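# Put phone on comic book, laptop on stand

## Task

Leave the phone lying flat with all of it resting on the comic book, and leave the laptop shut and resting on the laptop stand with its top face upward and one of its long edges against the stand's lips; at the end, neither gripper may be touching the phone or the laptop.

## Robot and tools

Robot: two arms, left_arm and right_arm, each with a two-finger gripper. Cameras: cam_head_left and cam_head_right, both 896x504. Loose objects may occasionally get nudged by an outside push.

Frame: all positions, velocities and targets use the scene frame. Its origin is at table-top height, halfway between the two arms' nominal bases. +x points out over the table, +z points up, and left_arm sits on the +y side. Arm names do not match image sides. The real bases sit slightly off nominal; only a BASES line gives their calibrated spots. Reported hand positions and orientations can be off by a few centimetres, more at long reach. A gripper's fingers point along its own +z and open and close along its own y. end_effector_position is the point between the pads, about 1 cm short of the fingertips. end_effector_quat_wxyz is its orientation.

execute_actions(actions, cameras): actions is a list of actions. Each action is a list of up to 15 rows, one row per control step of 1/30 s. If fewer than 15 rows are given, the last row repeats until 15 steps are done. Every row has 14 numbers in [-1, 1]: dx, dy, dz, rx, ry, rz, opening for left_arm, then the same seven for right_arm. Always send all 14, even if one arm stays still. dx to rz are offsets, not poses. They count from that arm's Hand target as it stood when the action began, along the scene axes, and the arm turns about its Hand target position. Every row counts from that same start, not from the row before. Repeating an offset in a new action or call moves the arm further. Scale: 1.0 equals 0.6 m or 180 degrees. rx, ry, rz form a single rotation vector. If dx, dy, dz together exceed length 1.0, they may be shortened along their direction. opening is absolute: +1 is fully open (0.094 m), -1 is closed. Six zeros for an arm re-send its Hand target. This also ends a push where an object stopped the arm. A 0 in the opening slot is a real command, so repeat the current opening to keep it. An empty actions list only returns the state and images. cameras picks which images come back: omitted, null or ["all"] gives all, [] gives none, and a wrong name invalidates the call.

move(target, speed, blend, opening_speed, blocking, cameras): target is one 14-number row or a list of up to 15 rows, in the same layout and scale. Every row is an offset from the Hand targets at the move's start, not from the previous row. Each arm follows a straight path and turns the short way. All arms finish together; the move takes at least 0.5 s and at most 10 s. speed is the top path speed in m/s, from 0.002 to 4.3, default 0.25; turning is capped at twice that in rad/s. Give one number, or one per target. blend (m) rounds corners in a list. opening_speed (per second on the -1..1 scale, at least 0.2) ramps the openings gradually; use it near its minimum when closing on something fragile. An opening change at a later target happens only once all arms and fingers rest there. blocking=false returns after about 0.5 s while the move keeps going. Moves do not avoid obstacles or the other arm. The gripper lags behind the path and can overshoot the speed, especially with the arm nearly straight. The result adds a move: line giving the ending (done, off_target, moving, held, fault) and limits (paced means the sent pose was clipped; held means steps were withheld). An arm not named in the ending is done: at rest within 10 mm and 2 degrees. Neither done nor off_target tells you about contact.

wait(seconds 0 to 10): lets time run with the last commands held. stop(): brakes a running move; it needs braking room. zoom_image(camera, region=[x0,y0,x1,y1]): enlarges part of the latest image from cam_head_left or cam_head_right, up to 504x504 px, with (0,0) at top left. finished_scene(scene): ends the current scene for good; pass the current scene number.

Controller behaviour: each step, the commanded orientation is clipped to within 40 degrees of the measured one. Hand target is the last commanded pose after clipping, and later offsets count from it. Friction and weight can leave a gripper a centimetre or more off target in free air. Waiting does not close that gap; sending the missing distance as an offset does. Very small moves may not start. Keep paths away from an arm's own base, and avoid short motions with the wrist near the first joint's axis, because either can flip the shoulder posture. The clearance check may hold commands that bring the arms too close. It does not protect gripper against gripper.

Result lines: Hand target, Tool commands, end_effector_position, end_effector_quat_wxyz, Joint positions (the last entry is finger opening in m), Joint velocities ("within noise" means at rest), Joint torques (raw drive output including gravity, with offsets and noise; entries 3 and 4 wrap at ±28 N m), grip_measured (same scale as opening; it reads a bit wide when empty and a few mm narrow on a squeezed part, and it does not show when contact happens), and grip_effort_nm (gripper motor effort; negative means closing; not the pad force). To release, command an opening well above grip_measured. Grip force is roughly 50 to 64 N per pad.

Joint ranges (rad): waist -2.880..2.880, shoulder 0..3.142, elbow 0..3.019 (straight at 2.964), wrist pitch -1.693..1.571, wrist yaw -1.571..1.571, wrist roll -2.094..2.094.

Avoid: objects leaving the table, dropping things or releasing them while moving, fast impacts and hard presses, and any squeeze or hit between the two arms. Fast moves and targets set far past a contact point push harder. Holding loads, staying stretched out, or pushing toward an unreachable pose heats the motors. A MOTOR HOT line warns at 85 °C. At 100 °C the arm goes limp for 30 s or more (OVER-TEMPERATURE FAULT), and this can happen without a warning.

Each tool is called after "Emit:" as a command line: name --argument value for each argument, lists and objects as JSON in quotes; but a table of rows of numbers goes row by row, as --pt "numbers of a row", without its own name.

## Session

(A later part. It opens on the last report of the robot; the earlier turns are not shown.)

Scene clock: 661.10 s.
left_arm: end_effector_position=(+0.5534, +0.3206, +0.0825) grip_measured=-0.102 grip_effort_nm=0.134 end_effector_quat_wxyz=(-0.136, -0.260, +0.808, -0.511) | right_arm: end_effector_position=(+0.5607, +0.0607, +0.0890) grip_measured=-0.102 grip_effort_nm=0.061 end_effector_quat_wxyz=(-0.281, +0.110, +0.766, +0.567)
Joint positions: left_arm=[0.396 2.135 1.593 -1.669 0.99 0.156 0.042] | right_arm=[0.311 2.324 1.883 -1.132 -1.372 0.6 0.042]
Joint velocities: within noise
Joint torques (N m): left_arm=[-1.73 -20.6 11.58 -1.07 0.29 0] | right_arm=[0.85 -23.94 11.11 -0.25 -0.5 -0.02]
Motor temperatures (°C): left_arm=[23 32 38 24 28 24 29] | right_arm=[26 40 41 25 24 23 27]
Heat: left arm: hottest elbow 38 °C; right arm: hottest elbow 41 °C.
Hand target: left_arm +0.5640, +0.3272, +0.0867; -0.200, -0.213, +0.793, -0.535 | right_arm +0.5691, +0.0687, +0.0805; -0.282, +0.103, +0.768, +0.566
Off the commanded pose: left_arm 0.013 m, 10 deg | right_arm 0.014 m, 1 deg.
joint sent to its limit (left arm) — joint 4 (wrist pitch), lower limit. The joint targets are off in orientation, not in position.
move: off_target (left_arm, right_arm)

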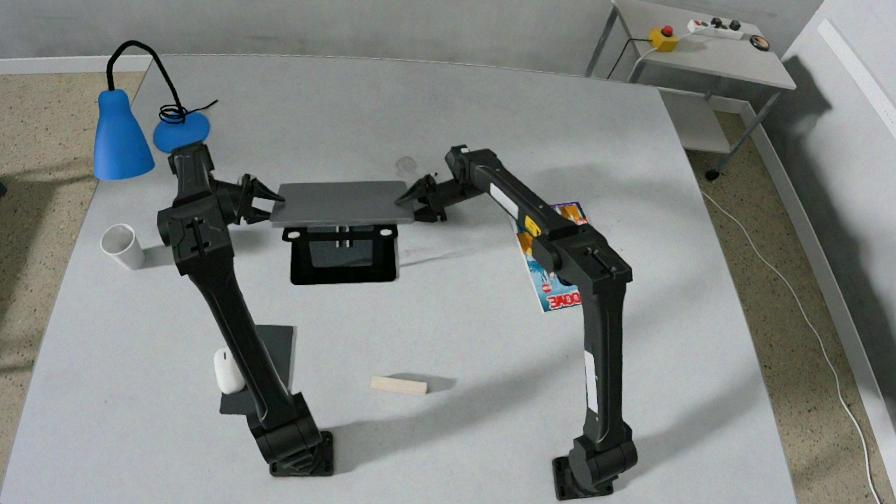

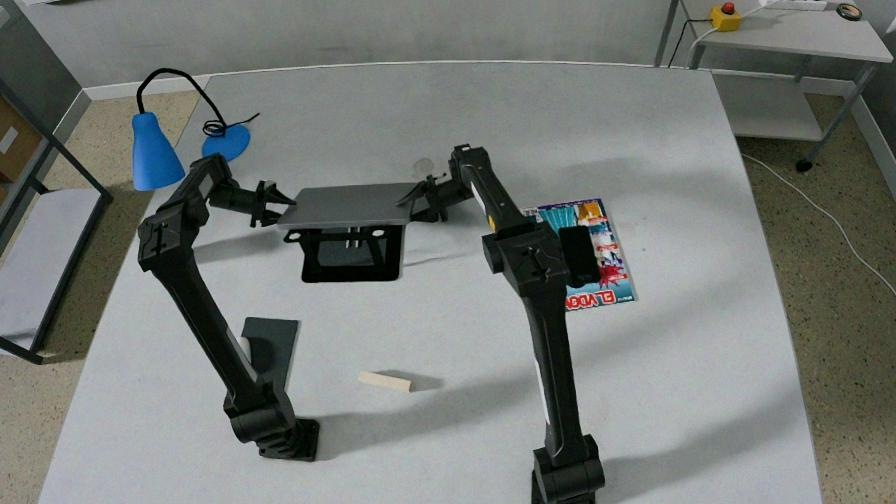

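Emit:
move --target '[0,0.0,0.0,0,0,0,0.25, 0,0.0,0.0,0,0,0,0.25]' --speed 0.05 --opening_speed 0.4

Emit:
zoom_image --camera "cam_head_left" --region '[240, 140, 440, 300]'

Emit:
zoom_image --camera "cam_head_right" --region '[260, 140, 460, 300]'

Scene clock: 668.83 s.
left_arm: end_effector_position=(+0.5534, +0.3206, +0.0825) grip_measured=+0.248 grip_effort_nm=0.129 end_effector_quat_wxyz=(-0.136, -0.260, +0.808, -0.511) | right_arm: end_effector_position=(+0.5603, +0.0605, +0.0874) grip_measured=+0.249 grip_effort_nm=0.066 end_effector_quat_wxyz=(-0.282, +0.111, +0.766, +0.566)
Joint positions: left_arm=[0.396 2.135 1.593 -1.669 0.99 0.156 0.059] | right_arm=[0.311 2.326 1.883 -1.134 -1.371 0.599 0.059]
Joint velocities: within noise
Joint torques (N m): left_arm=[-1.55 -20.31 11.84 -1.02 0.25 0.03] | right_arm=[0.91 -24.47 11.18 -0.2 -0.51 0.03]
Motor temperatures (°C): left_arm=[23 32 39 24 28 24 28] | right_arm=[26 41 42 25 24 23 27]
Heat: left arm: hottest elbow 39 °C; right arm: hottest elbow 42 °C.
Hand target: left_arm +0.5640, +0.3272, +0.0867; -0.200, -0.213, +0.793, -0.535 | right_arm +0.5691, +0.0687, +0.0805; -0.282, +0.103, +0.768, +0.566
Off the commanded pose: left_arm 0.013 m, 10 deg | right_arm 0.014 m, 1 deg.
joint sent to its limit (left arm) — joint 4 (wrist pitch), lower limit. The joint targets are off in orientation, not in position.
move: off_target (left_arm, right_arm)

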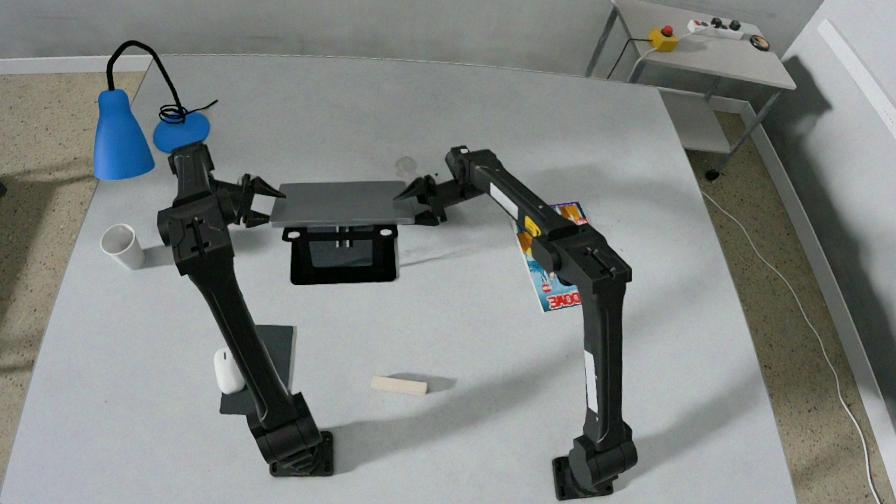

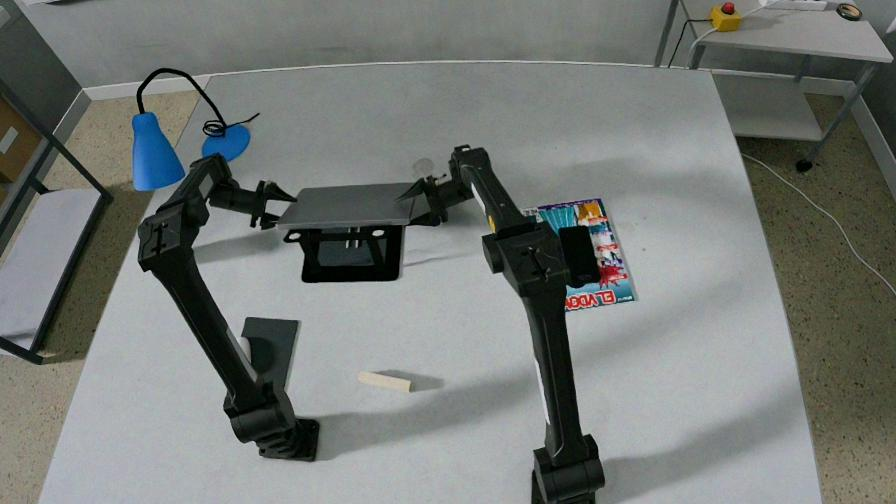

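Scaled by 2.520.

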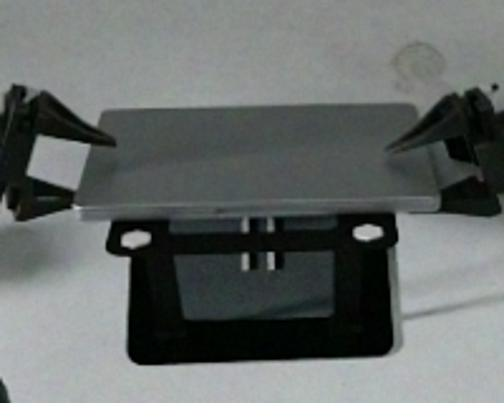

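Scaled by 2.520.

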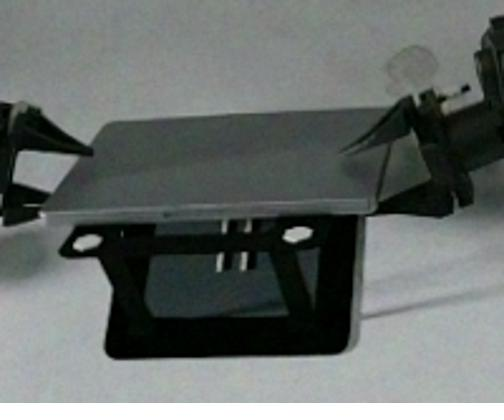

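Emit:
move --pt "-0.01 0.17 0.05 0 0 0 0.25 -0.005 -0.17 0.07 0 0 0 0.25" --pt "-0.2 0.22 0.15 0 0 0 0.25 -0.2 -0.3 0.15 0 0 0 0.25" --speed 0.1

Emit:
zoom_image --camera "cam_head_left" --region '[240, 140, 440, 300]'

Emit:
zoom_image --camera "cam_head_right" --region '[260, 140, 460, 300]'

Scene clock: 674.30 s.
left_arm: end_effector_position=(+0.4497, +0.4568, +0.1708) grip_measured=+0.248 grip_effort_nm=0.125 end_effector_quat_wxyz=(-0.017, -0.330, +0.832, -0.445) | right_arm: end_effector_position=(+0.4524, -0.1051, +0.1644) grip_measured=+0.249 grip_effort_nm=0.066 end_effector_quat_wxyz=(-0.250, +0.126, +0.780, +0.560)
Joint positions: left_arm=[0.716 1.833 1.461 -1.679 0.823 0.201 0.059] | right_arm=[0.078 1.975 1.471 -1.67 -1.266 -0.046 0.059]
Joint velocities: within noise
Joint torques (N m): left_arm=[-0.85 -19.78 7.98 -0.42 0.29 0.15] | right_arm=[-0.38 -22.42 5.63 -1.06 -0.38 0.03]
Motor temperatures (°C): left_arm=[23 32 39 24 28 24 28] | right_arm=[26 41 42 25 24 23 27]
Heat: left arm: hottest elbow 39 °C; right arm: hottest elbow 42 °C.
Hand target: left_arm +0.4441, +0.4593, +0.1767; -0.200, -0.213, +0.793, -0.535 | right_arm +0.4490, -0.1113, +0.1704; -0.282, +0.103, +0.768, +0.566
Off the commanded pose: left_arm 0.009 m, 27 deg | right_arm 0.009 m, 5 deg.
joint sent to its limit (left arm) — joint 4 (wrist pitch), lower limit. The joint targets are off in orientation, not in position.
joint sent to its limit (right arm) — joint 4 (wrist pitch), lower limit. The joint targets are off in orientation, not in position.
move: off_target (left_arm, right_arm)

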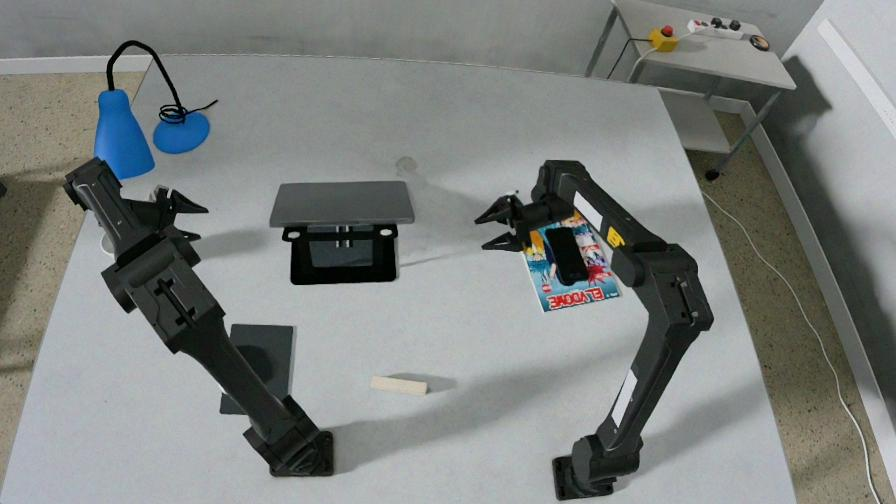

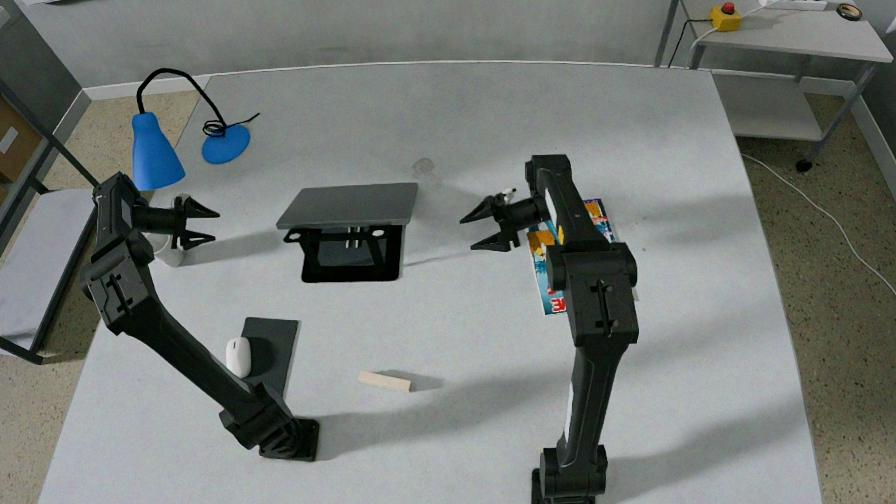

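Scaled by 2.520.

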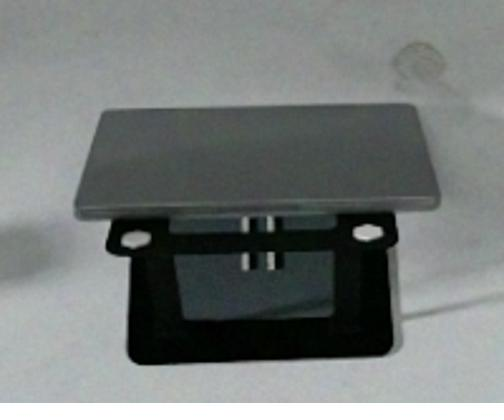

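Scaled by 2.520.

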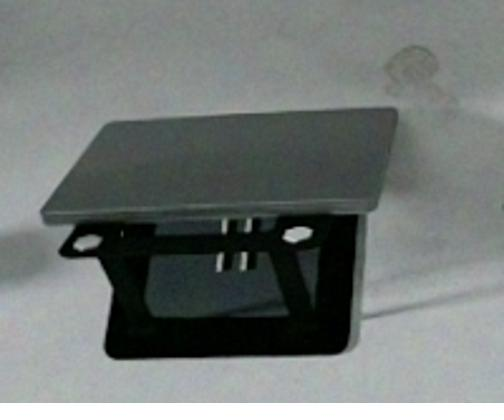

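Emit:
zoom_image --camera "cam_head_left" --region '[265, 165, 425, 245]'

Emit:
zoom_image --camera "cam_head_right" --region '[270, 165, 430, 245]'

Emit:
zoom_image --camera "cam_head_right" --region '[385, 175, 445, 235]'

Emit:
zoom_image --camera "cam_head_left" --region '[265, 205, 315, 255]'

Scaled by 3.150.

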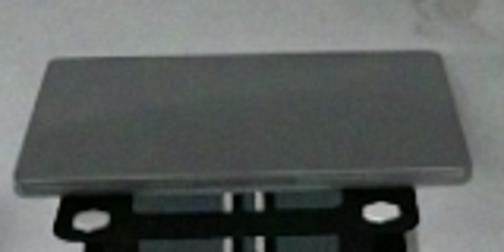

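Scaled by 3.150.

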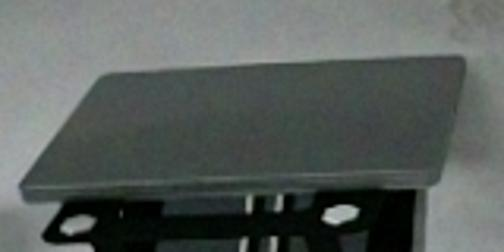

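Scaled by 8.400.

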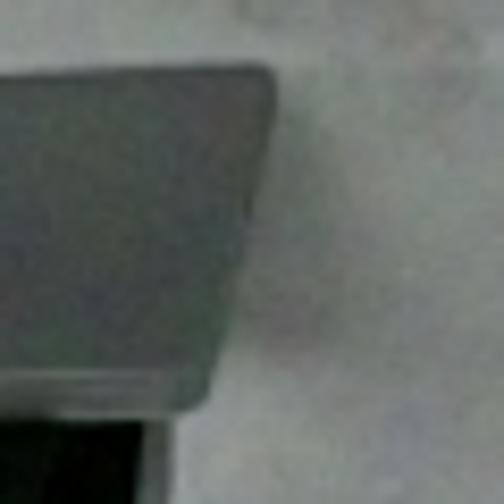

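Scaled by 10.080.

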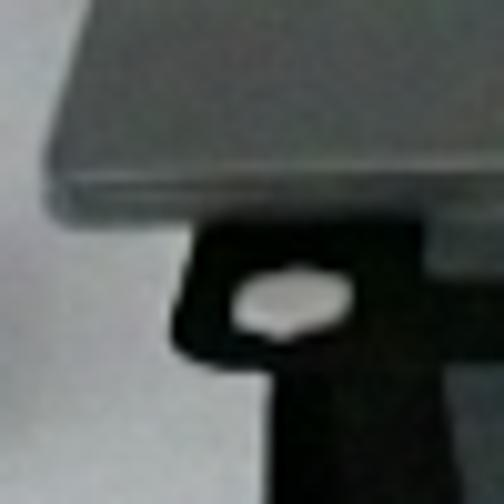

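Emit:
move --pt "0 0.0 0.1 0 0 0 0.25 -0.12 0.0 0.13 -0.391 -0.195 0.071 -0.9" --pt "0 0.0 0.1 0 0 0 0.25 -0.14 0.5 0.1 -0.391 -0.195 0.071 -0.9" --speed 0.25

Emit:
move --target '[0,0.0,0,0,0,0,0.25, 0,0,-0.145,0,0,0,-0.9]' --speed 0.12

Emit:
zoom_image --camera "cam_head_left" --region '[265, 165, 425, 265]'

Emit:
zoom_image --camera "cam_head_right" --region '[265, 165, 425, 265]'

Scene clock: 703.00 s.
left_arm: end_effector_position=(+0.4471, +0.4528, +0.2217) grip_measured=+0.248 grip_effort_nm=0.129 end_effector_quat_wxyz=(+0.020, -0.351, +0.826, -0.441) | right_arm: end_effector_position=(+0.3557, +0.1774, +0.2257) grip_measured=-0.899 grip_effort_nm=-0.081 end_effector_quat_wxyz=(-0.006, -0.004, +1.000, -0.007)
Joint positions: left_arm=[0.722 1.723 1.461 -1.679 0.857 0.118 0.059] | right_arm=[0.897 2.008 2.078 -1.659 -0.001 0.895 0.005]
Joint velocities: within noise
Joint torques (N m): left_arm=[-0.26 -18.9 10.22 -0.68 0.52 0.01] | right_arm=[0.5 -20.84 12.83 -0.17 0.15 0.22]
Motor temperatures (°C): left_arm=[23 32 36 24 28 24 27] | right_arm=[26 42 39 25 24 23 26]
Heat: left arm: hottest elbow 36 °C; right arm: hottest shoulder 42 °C.
Hand target: left_arm +0.4440, +0.4593, +0.2368; -0.200, -0.213, +0.793, -0.535 | right_arm +0.3650, +0.1887, +0.2303; +0.001, +0.000, +1.000, +0.000
Off the commanded pose: left_arm 0.017 m, 32 deg | right_arm 0.015 m, 1 deg.
joint sent to its limit (left arm) — joint 4 (wrist pitch), lower limit. The joint targets are off in orientation, not in position.
move: off_target (left_arm, right_arm)

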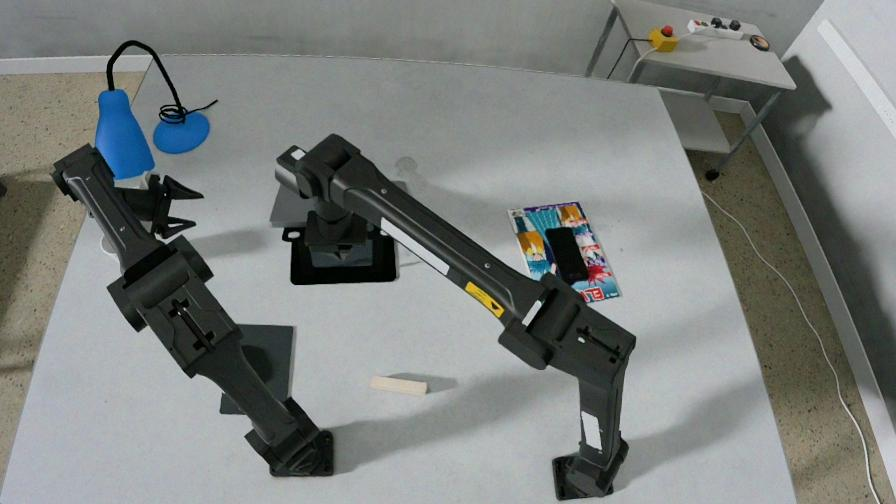

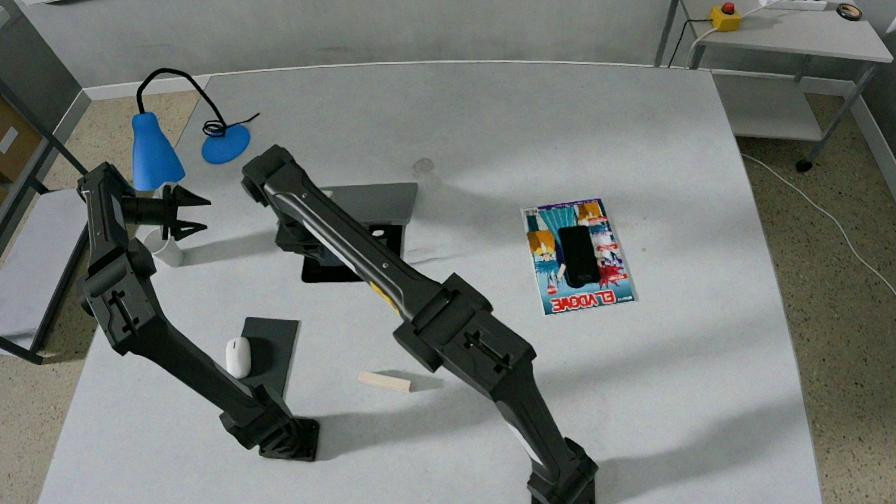

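Scene clock: 704.37 s.
left_arm: end_effector_position=(+0.4471, +0.4528, +0.2217) grip_measured=+0.248 grip_effort_nm=0.129 end_effector_quat_wxyz=(+0.020, -0.351, +0.826, -0.441) | right_arm: end_effector_position=(+0.3643, +0.1883, +0.1664) grip_measured=-0.899 grip_effort_nm=-0.081 end_effector_quat_wxyz=(+0.010, -0.004, +1.000, +0.013)
Joint positions: left_arm=[0.722 1.723 1.461 -1.679 0.857 0.118 0.059] | right_arm=[0.897 2.014 1.933 -1.457 -0.001 0.895 0.005]
Joint velocities: within noise
Joint torques (N m): left_arm=[-0.5 -19.02 10.56 -0.27 0.53 0.01] | right_arm=[0.38 -21.77 7.51 0.53 0.15 0.22]
Motor temperatures (°C): left_arm=[23 32 36 24 28 24 27] | right_arm=[26 42 39 25 24 23 26]
Heat: left arm: hottest elbow 36 °C; right arm: hottest shoulder 42 °C.
Hand target: left_arm +0.4440, +0.4593, +0.2367; -0.200, -0.213, +0.793, -0.535 | right_arm +0.3650, +0.1887, +0.1433; +0.001, +0.000, +1.000, +0.000
Off the commanded pose: left_arm 0.017 m, 32 deg | right_arm 0.023 m, 2 deg.
joint sent to its limit (left arm) — joint 4 (wrist pitch), lower limit. The joint targets are off in orientation, not in position.
move: off_target (left_arm, right_arm)

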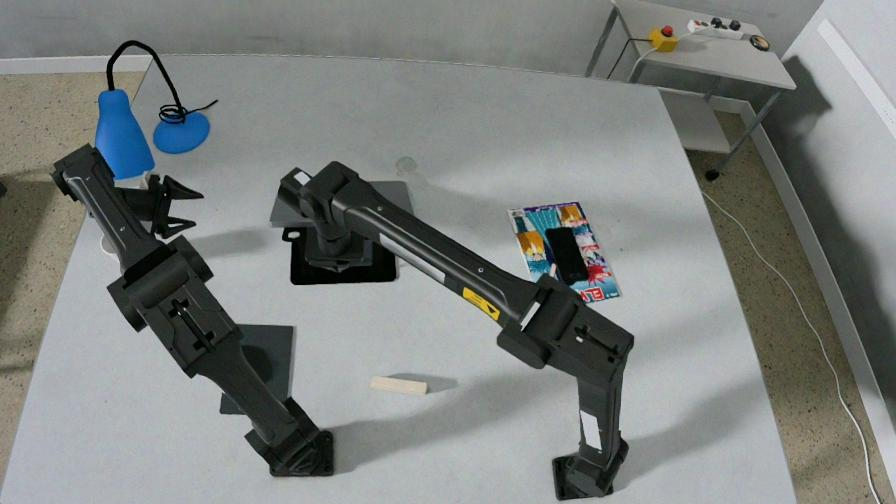

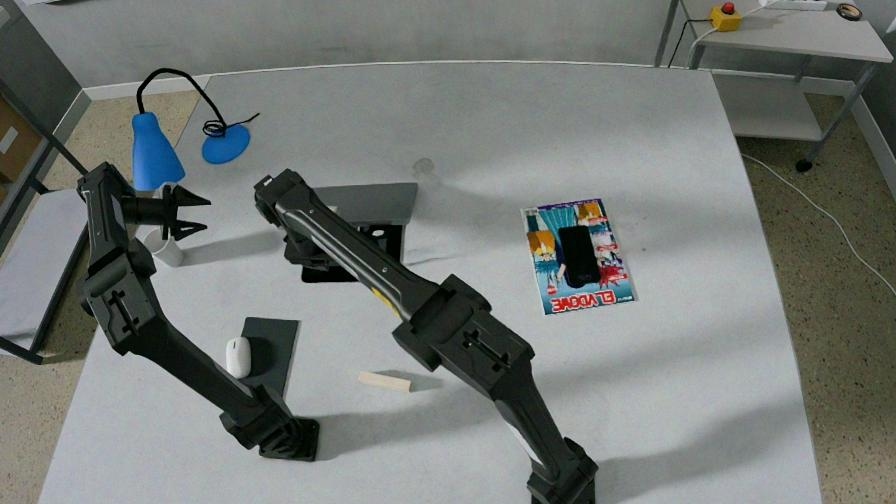

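Scaled by 3.150.

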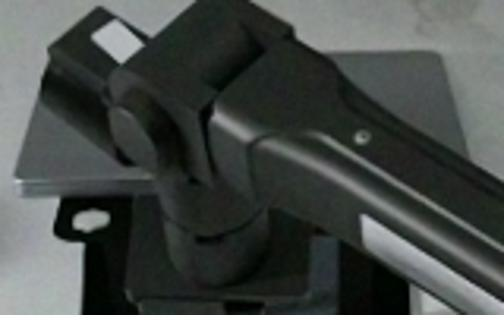

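Scaled by 3.150.

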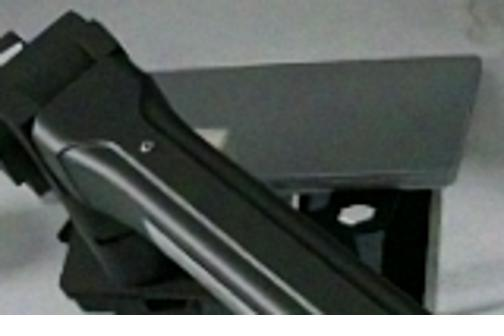

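Emit:
move --pt "0 0.0 0 0 0 0 0.25 0.04 0 -0.03 0 0 0 -0.9" --pt "0 0.0 0 0 0 0 0.25 0.13 0 -0.035 0 0 0 -0.9" --speed 0.06

Emit:
zoom_image --camera "cam_head_left" --region '[265, 165, 425, 265]'

Emit:
zoom_image --camera "cam_head_right" --region '[265, 165, 425, 265]'

Scene clock: 709.83 s.
left_arm: end_effector_position=(+0.4471, +0.4528, +0.2217) grip_measured=+0.248 grip_effort_nm=0.125 end_effector_quat_wxyz=(+0.020, -0.351, +0.826, -0.441) | right_arm: end_effector_position=(+0.4125, +0.1826, +0.1248) grip_measured=-0.899 grip_effort_nm=-0.066 end_effector_quat_wxyz=(-0.014, -0.010, +1.000, -0.011)
Joint positions: left_arm=[0.722 1.723 1.461 -1.679 0.857 0.118 0.059] | right_arm=[0.834 2.162 2.067 -1.511 -0.006 0.819 0.005]
Joint velocities: within noise
Joint torques (N m): left_arm=[-0.38 -19.08 10.43 -0.5 0.54 0.03] | right_arm=[-1.49 -22.65 13.61 0.34 0.32 0.1]
Motor temperatures (°C): left_arm=[23 32 36 24 28 24 27] | right_arm=[26 42 39 25 24 23 26]
Heat: left arm: hottest elbow 36 °C; right arm: hottest shoulder 42 °C.
Hand target: left_arm +0.4440, +0.4593, +0.2367; -0.200, -0.213, +0.793, -0.535 | right_arm +0.4430, +0.1887, +0.1226; +0.001, +0.000, +1.000, +0.000
Off the commanded pose: left_arm 0.017 m, 32 deg | right_arm 0.031 m, 2 deg.
joint sent to its limit (left arm) — joint 4 (wrist pitch), lower limit. The joint targets are off in orientation, not in position.
move: off_target (left_arm, right_arm)

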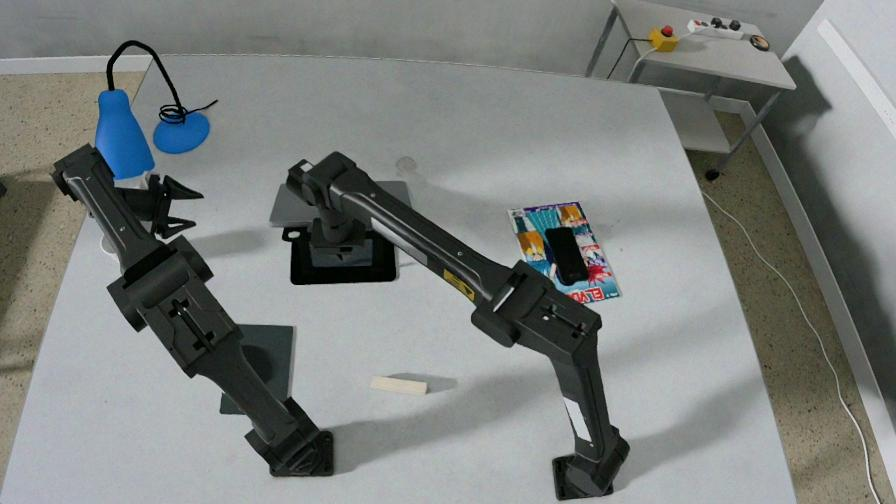

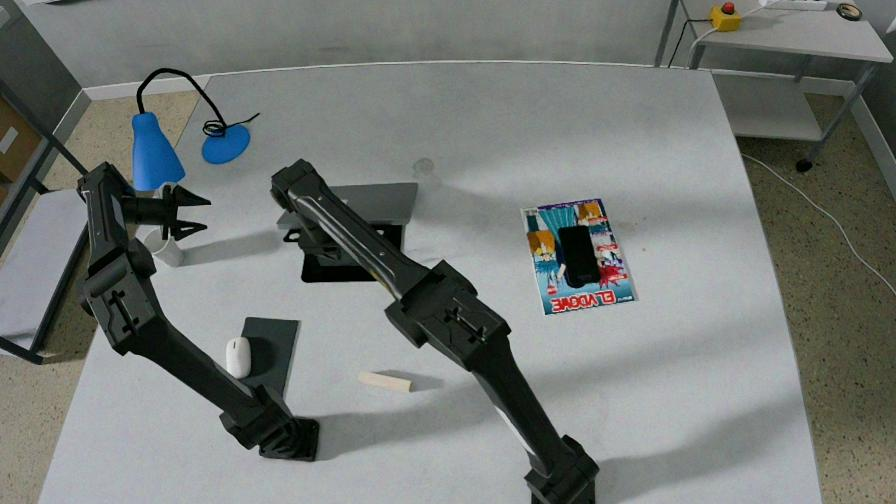

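Scaled by 3.150.

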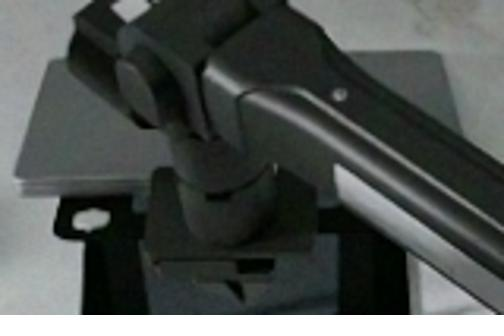

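Scaled by 3.150.

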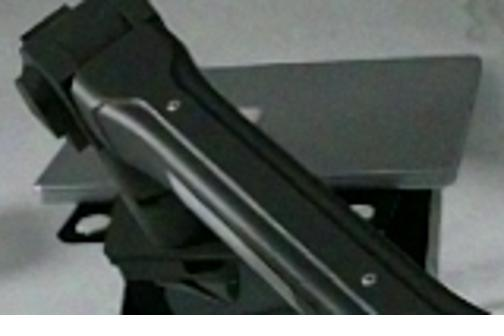

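Emit:
move --pt "0 0.0 0 0 0 0 0.25 0.0 0 0.035 0 0 0 -0.9" --pt "0 0.0 0 0 0 0 0.25 0.045 0 0.03 0 0 0 -0.9" --speed 0.05

Emit:
zoom_image --camera "cam_head_left" --region '[265, 165, 425, 265]'

Emit:
zoom_image --camera "cam_head_right" --region '[265, 165, 425, 265]'

Scene clock: 715.10 s.
left_arm: end_effector_position=(+0.4472, +0.4528, +0.2217) grip_measured=+0.248 grip_effort_nm=0.125 end_effector_quat_wxyz=(+0.020, -0.351, +0.826, -0.441) | right_arm: end_effector_position=(+0.4248, +0.1900, +0.1503) grip_measured=-0.899 grip_effort_nm=-0.071 end_effector_quat_wxyz=(-0.020, -0.020, +1.000, -0.011)
Joint positions: left_arm=[0.722 1.723 1.461 -1.679 0.857 0.118 0.059] | right_arm=[0.825 2.214 2.222 -1.622 -0.014 0.791 0.005]
Joint velocities: within noise
Joint torques (N m): left_arm=[-0.5 -19.72 10.37 -0.12 0.51 -0.07] | right_arm=[-2.78 -22.24 13.71 1.01 0.61 0.08]
Motor temperatures (°C): left_arm=[23 32 36 24 28 24 27] | right_arm=[26 41 41 25 24 23 26]
Heat: left arm: hottest elbow 36 °C; right arm: hottest shoulder 41 °C.
Hand target: left_arm +0.4441, +0.4593, +0.2368; -0.200, -0.213, +0.793, -0.535 | right_arm +0.4699, +0.1888, +0.1404; +0.001, +0.000, +1.000, +0.000
Off the commanded pose: left_arm 0.017 m, 32 deg | right_arm 0.046 m, 3 deg.
joint sent to its limit (left arm) — joint 4 (wrist pitch), lower limit. The joint targets are off in orientation, not in position.
move: off_target (left_arm, right_arm)

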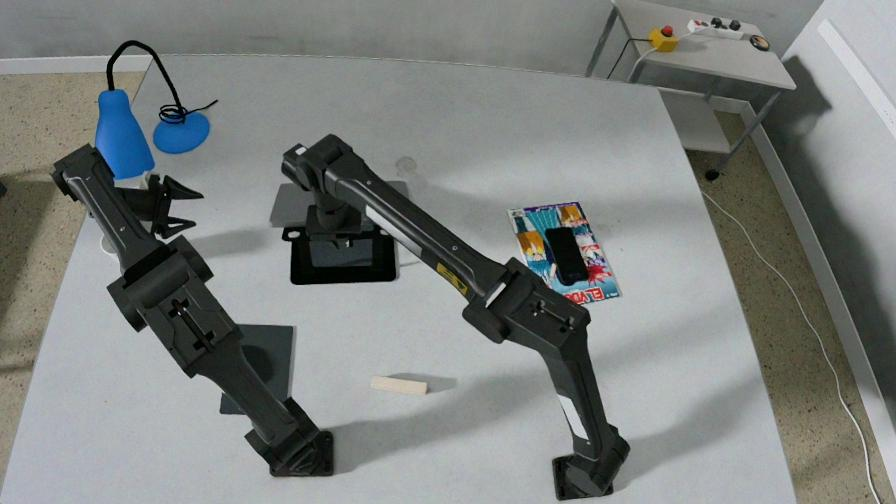

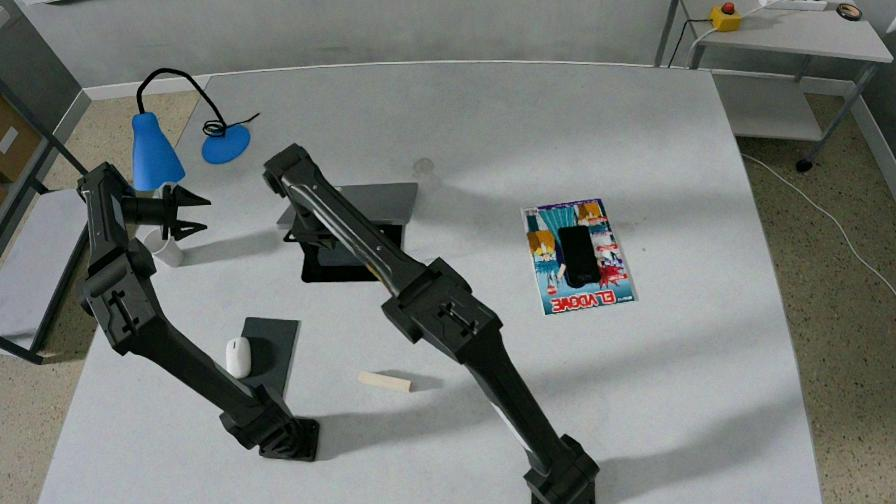

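Scaled by 3.150.

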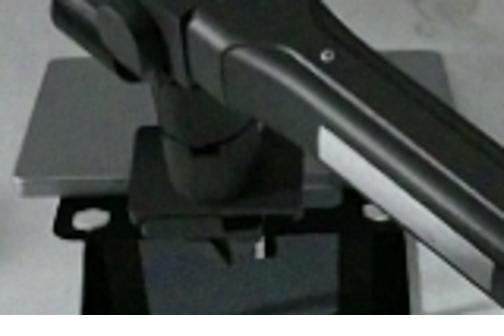

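Scaled by 3.150.

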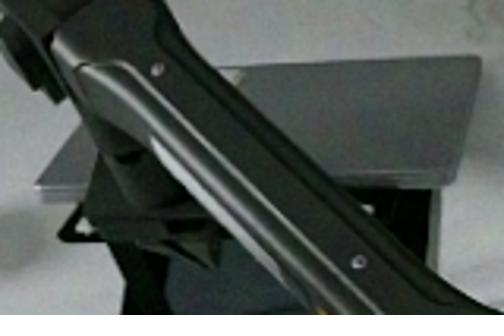

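Emit:
move --target '[0,0.0,0,0,0,0,0.25, 0.04,0,-0.005,0,0,0,-0.9]' --speed 0.05

Emit:
zoom_image --camera "cam_head_left" --region '[265, 165, 425, 265]'

Emit:
zoom_image --camera "cam_head_right" --region '[265, 165, 425, 265]'

Scene clock: 720.57 s.
left_arm: end_effector_position=(+0.4472, +0.4528, +0.2217) grip_measured=+0.248 grip_effort_nm=0.129 end_effector_quat_wxyz=(+0.020, -0.351, +0.826, -0.441) | right_arm: end_effector_position=(+0.4442, +0.1969, +0.1519) grip_measured=-0.899 grip_effort_nm=-0.061 end_effector_quat_wxyz=(-0.019, -0.023, +1.000, -0.007)
Joint positions: left_arm=[0.722 1.723 1.461 -1.679 0.857 0.118 0.059] | right_arm=[0.81 2.283 2.349 -1.673 -0.018 0.769 0.005]
Joint velocities: within noise
Joint torques (N m): left_arm=[-0.21 -18.84 10.37 -0.43 0.54 0.01] | right_arm=[-3.49 -22.59 13.49 0.9 0.74 0.1]
Motor temperatures (°C): left_arm=[23 32 36 24 28 24 27] | right_arm=[26 41 41 25 24 23 26]
Heat: left arm: hottest elbow 36 °C; right arm: hottest shoulder 41 °C.
Hand target: left_arm +0.4441, +0.4593, +0.2368; -0.200, -0.213, +0.793, -0.535 | right_arm +0.4941, +0.1886, +0.1373; +0.001, +0.000, +1.000, +0.000
Off the commanded pose: left_arm 0.017 m, 32 deg | right_arm 0.052 m, 4 deg.
joint sent to its limit (left arm) — joint 4 (wrist pitch), lower limit. The joint targets are off in orientation, not in position.
move: off_target (left_arm, right_arm)

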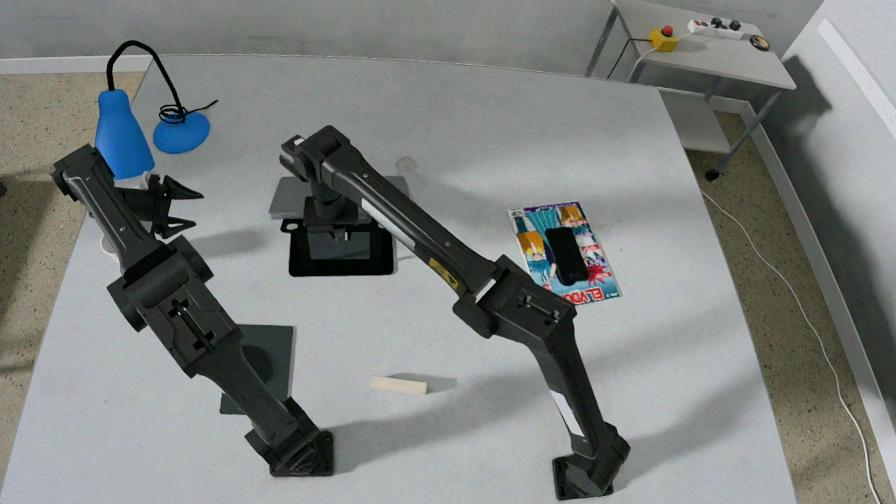

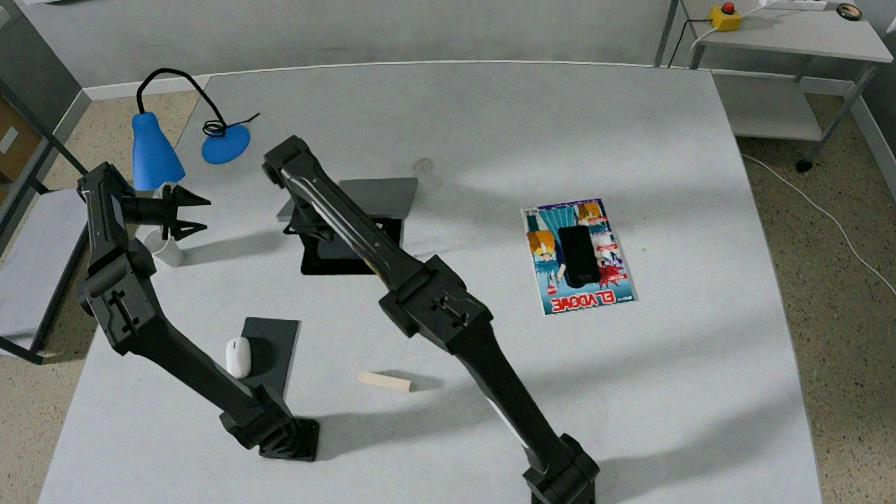

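Scaled by 3.150.

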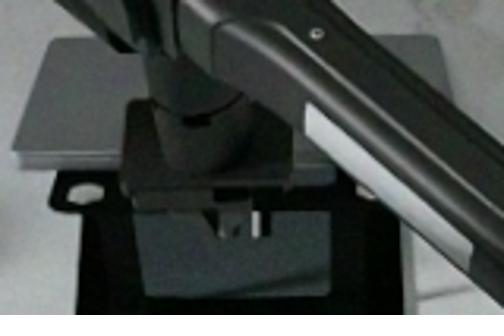

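Scaled by 3.150.

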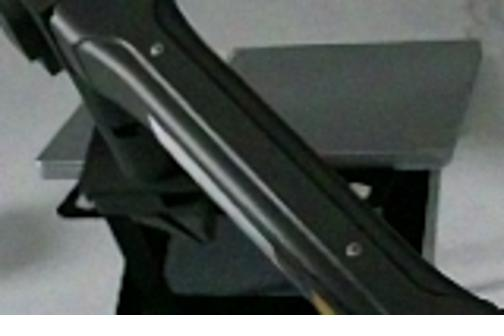

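Emit:
move --pt "0 0.0 0 0 0 0 0.25 -0.15 0 0.01 0 0 0 -0.9" --pt "0 0.0 0 0 0 0 0.25 -0.15 -0.3 0.15 0 0 0 -0.9" --speed 0.12

Emit:
zoom_image --camera "cam_head_left" --region '[265, 160, 425, 290]'

Emit:
zoom_image --camera "cam_head_right" --region '[265, 160, 425, 290]'

Scene clock: 729.80 s.
left_arm: end_effector_position=(+0.4472, +0.4528, +0.2217) grip_measured=+0.248 grip_effort_nm=0.129 end_effector_quat_wxyz=(+0.020, -0.351, +0.826, -0.441) | right_arm: end_effector_position=(+0.4075, +0.0168, +0.2247) grip_measured=-0.899 grip_effort_nm=-0.066 end_effector_quat_wxyz=(+0.004, +0.000, +1.000, +0.003)
Joint positions: left_arm=[0.722 1.723 1.461 -1.679 0.857 0.118 0.059] | right_arm=[0.638 1.763 1.714 -1.512 0 0.643 0.005]
Joint velocities: within noise
Joint torques (N m): left_arm=[-0.85 -19.6 10.47 -0.25 0.56 0] | right_arm=[-0.09 -21.19 7.28 -0.21 0.09 0.14]
Motor temperatures (°C): left_arm=[23 32 36 24 28 24 27] | right_arm=[26 42 43 25 24 23 26]
Heat: left arm: hottest elbow 36 °C; right arm: hottest elbow 43 °C.
Hand target: left_arm +0.4441, +0.4593, +0.2368; -0.200, -0.213, +0.793, -0.535 | right_arm +0.4041, +0.0088, +0.2274; +0.001, +0.000, +1.000, +0.000
Off the commanded pose: left_arm 0.017 m, 32 deg | right_arm 0.009 m, 0 deg.
joint sent to its limit (left arm) — joint 4 (wrist pitch), lower limit. The joint targets are off in orientation, not in position.
move: off_target (left_arm)

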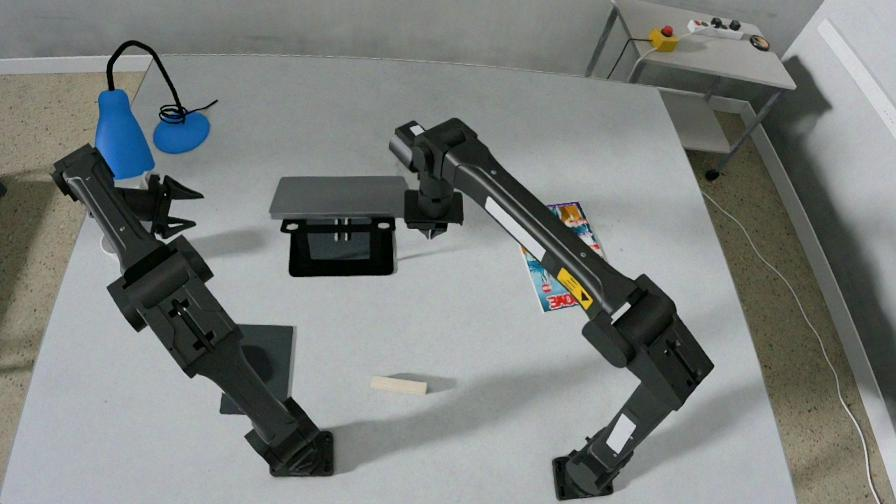

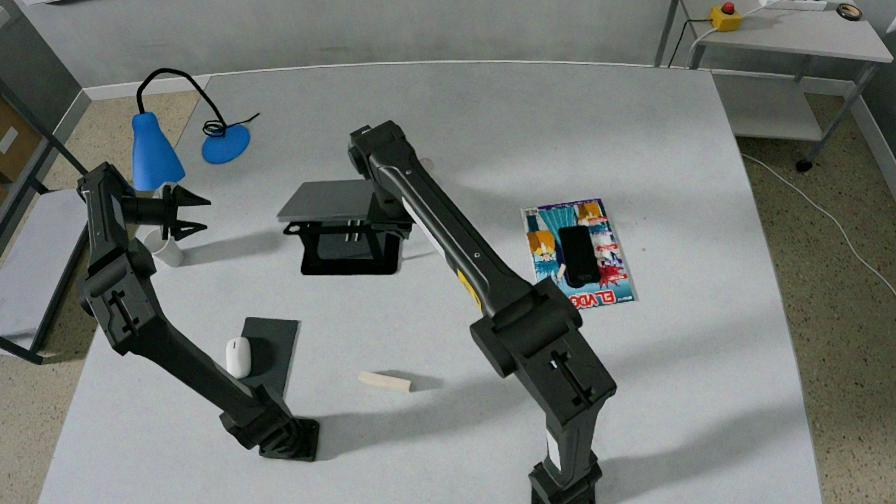

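Scaled by 3.150.

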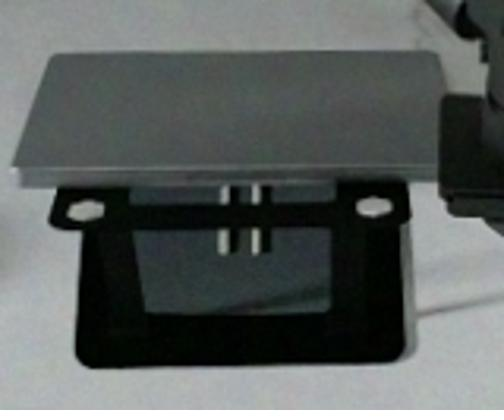

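Scaled by 3.150.

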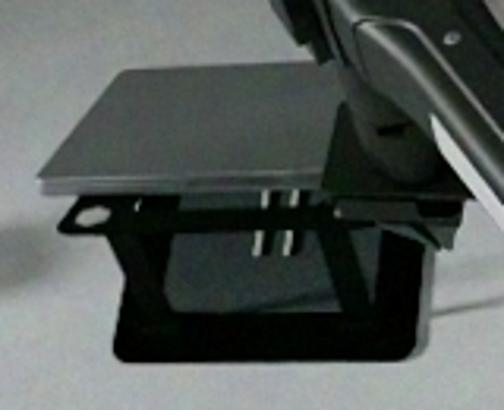

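Emit:
execute_actions --actions '[]'

Emit:
zoom_image --camera "cam_head_left" --region '[240, 150, 440, 300]'

Emit:
zoom_image --camera "cam_head_right" --region '[200, 150, 400, 300]'

Scene clock: 747.03 s.
left_arm: end_effector_position=(+0.4472, +0.4528, +0.2217) grip_measured=+0.248 grip_effort_nm=0.129 end_effector_quat_wxyz=(+0.020, -0.351, +0.826, -0.441) | right_arm: end_effector_position=(+0.4075, +0.0168, +0.2247) grip_measured=-0.899 grip_effort_nm=-0.061 end_effector_quat_wxyz=(+0.004, +0.000, +1.000, +0.003)
Joint positions: left_arm=[0.722 1.723 1.461 -1.679 0.857 0.118 0.059] | right_arm=[0.638 1.763 1.714 -1.512 0 0.642 0.005]
Joint velocities: within noise
Joint torques (N m): left_arm=[-0.26 -19.55 10.44 -0.31 0.52 0.03] | right_arm=[-0.09 -21.42 7.35 -0.24 0.09 0.09]
Motor temperatures (°C): left_arm=[23 32 36 24 28 24 27] | right_arm=[26 42 41 25 24 23 26]
Heat: left arm: hottest elbow 36 °C; right arm: hottest shoulder 42 °C.
Hand target: left_arm +0.4441, +0.4593, +0.2368; -0.200, -0.213, +0.793, -0.535 | right_arm +0.4041, +0.0088, +0.2274; +0.001, +0.000, +1.000, +0.000
Tool commands: left_gripper/opening=+0.25 right_gripper/opening=-0.9
Off the commanded pose: left_arm 0.017 m, 32 deg | right_arm 0.009 m, 0 deg.

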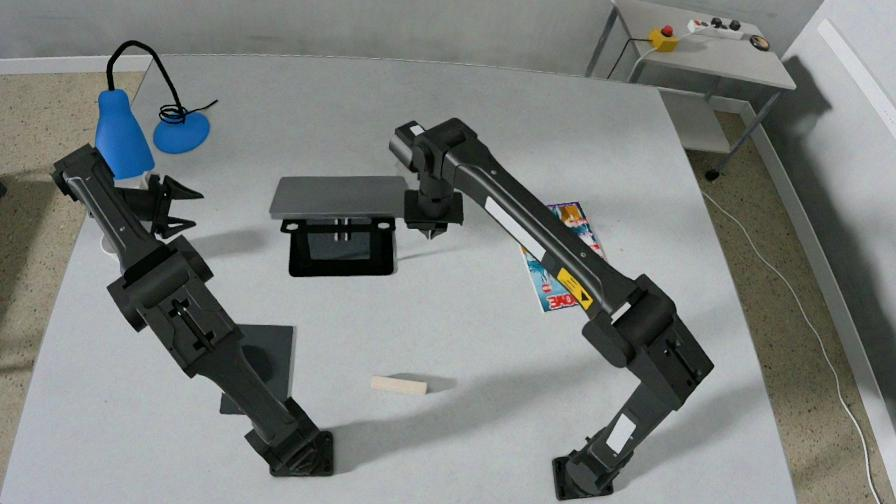

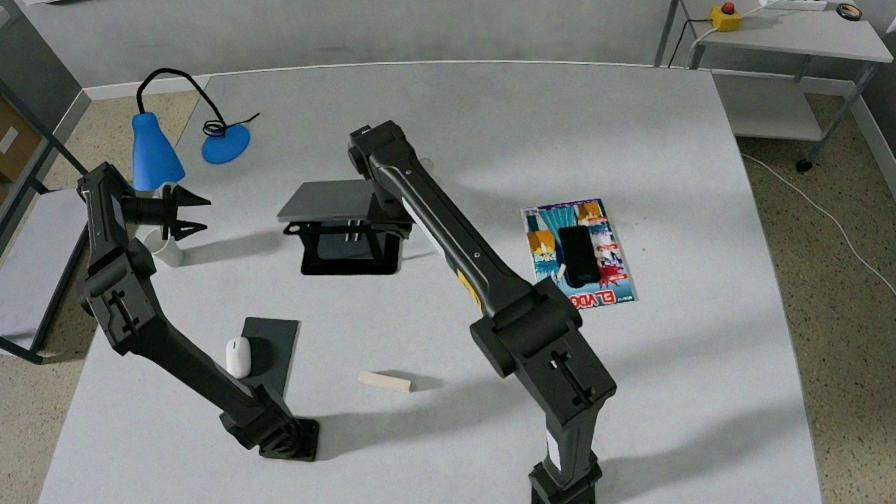

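Scaled by 2.520.

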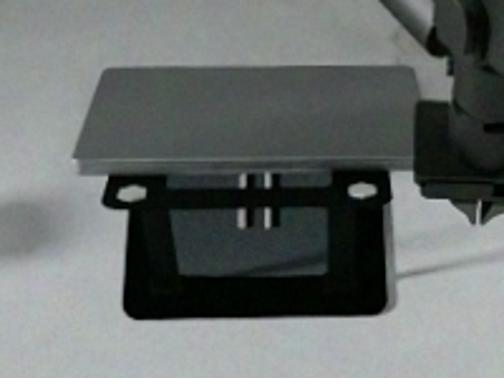

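Scaled by 2.520.

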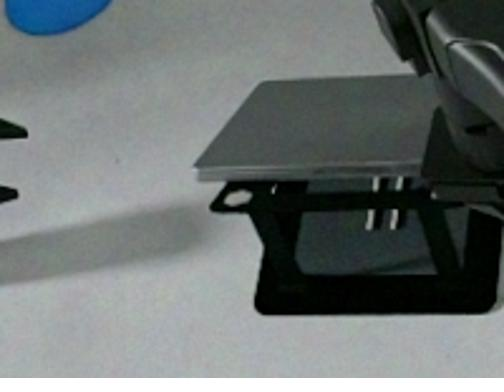

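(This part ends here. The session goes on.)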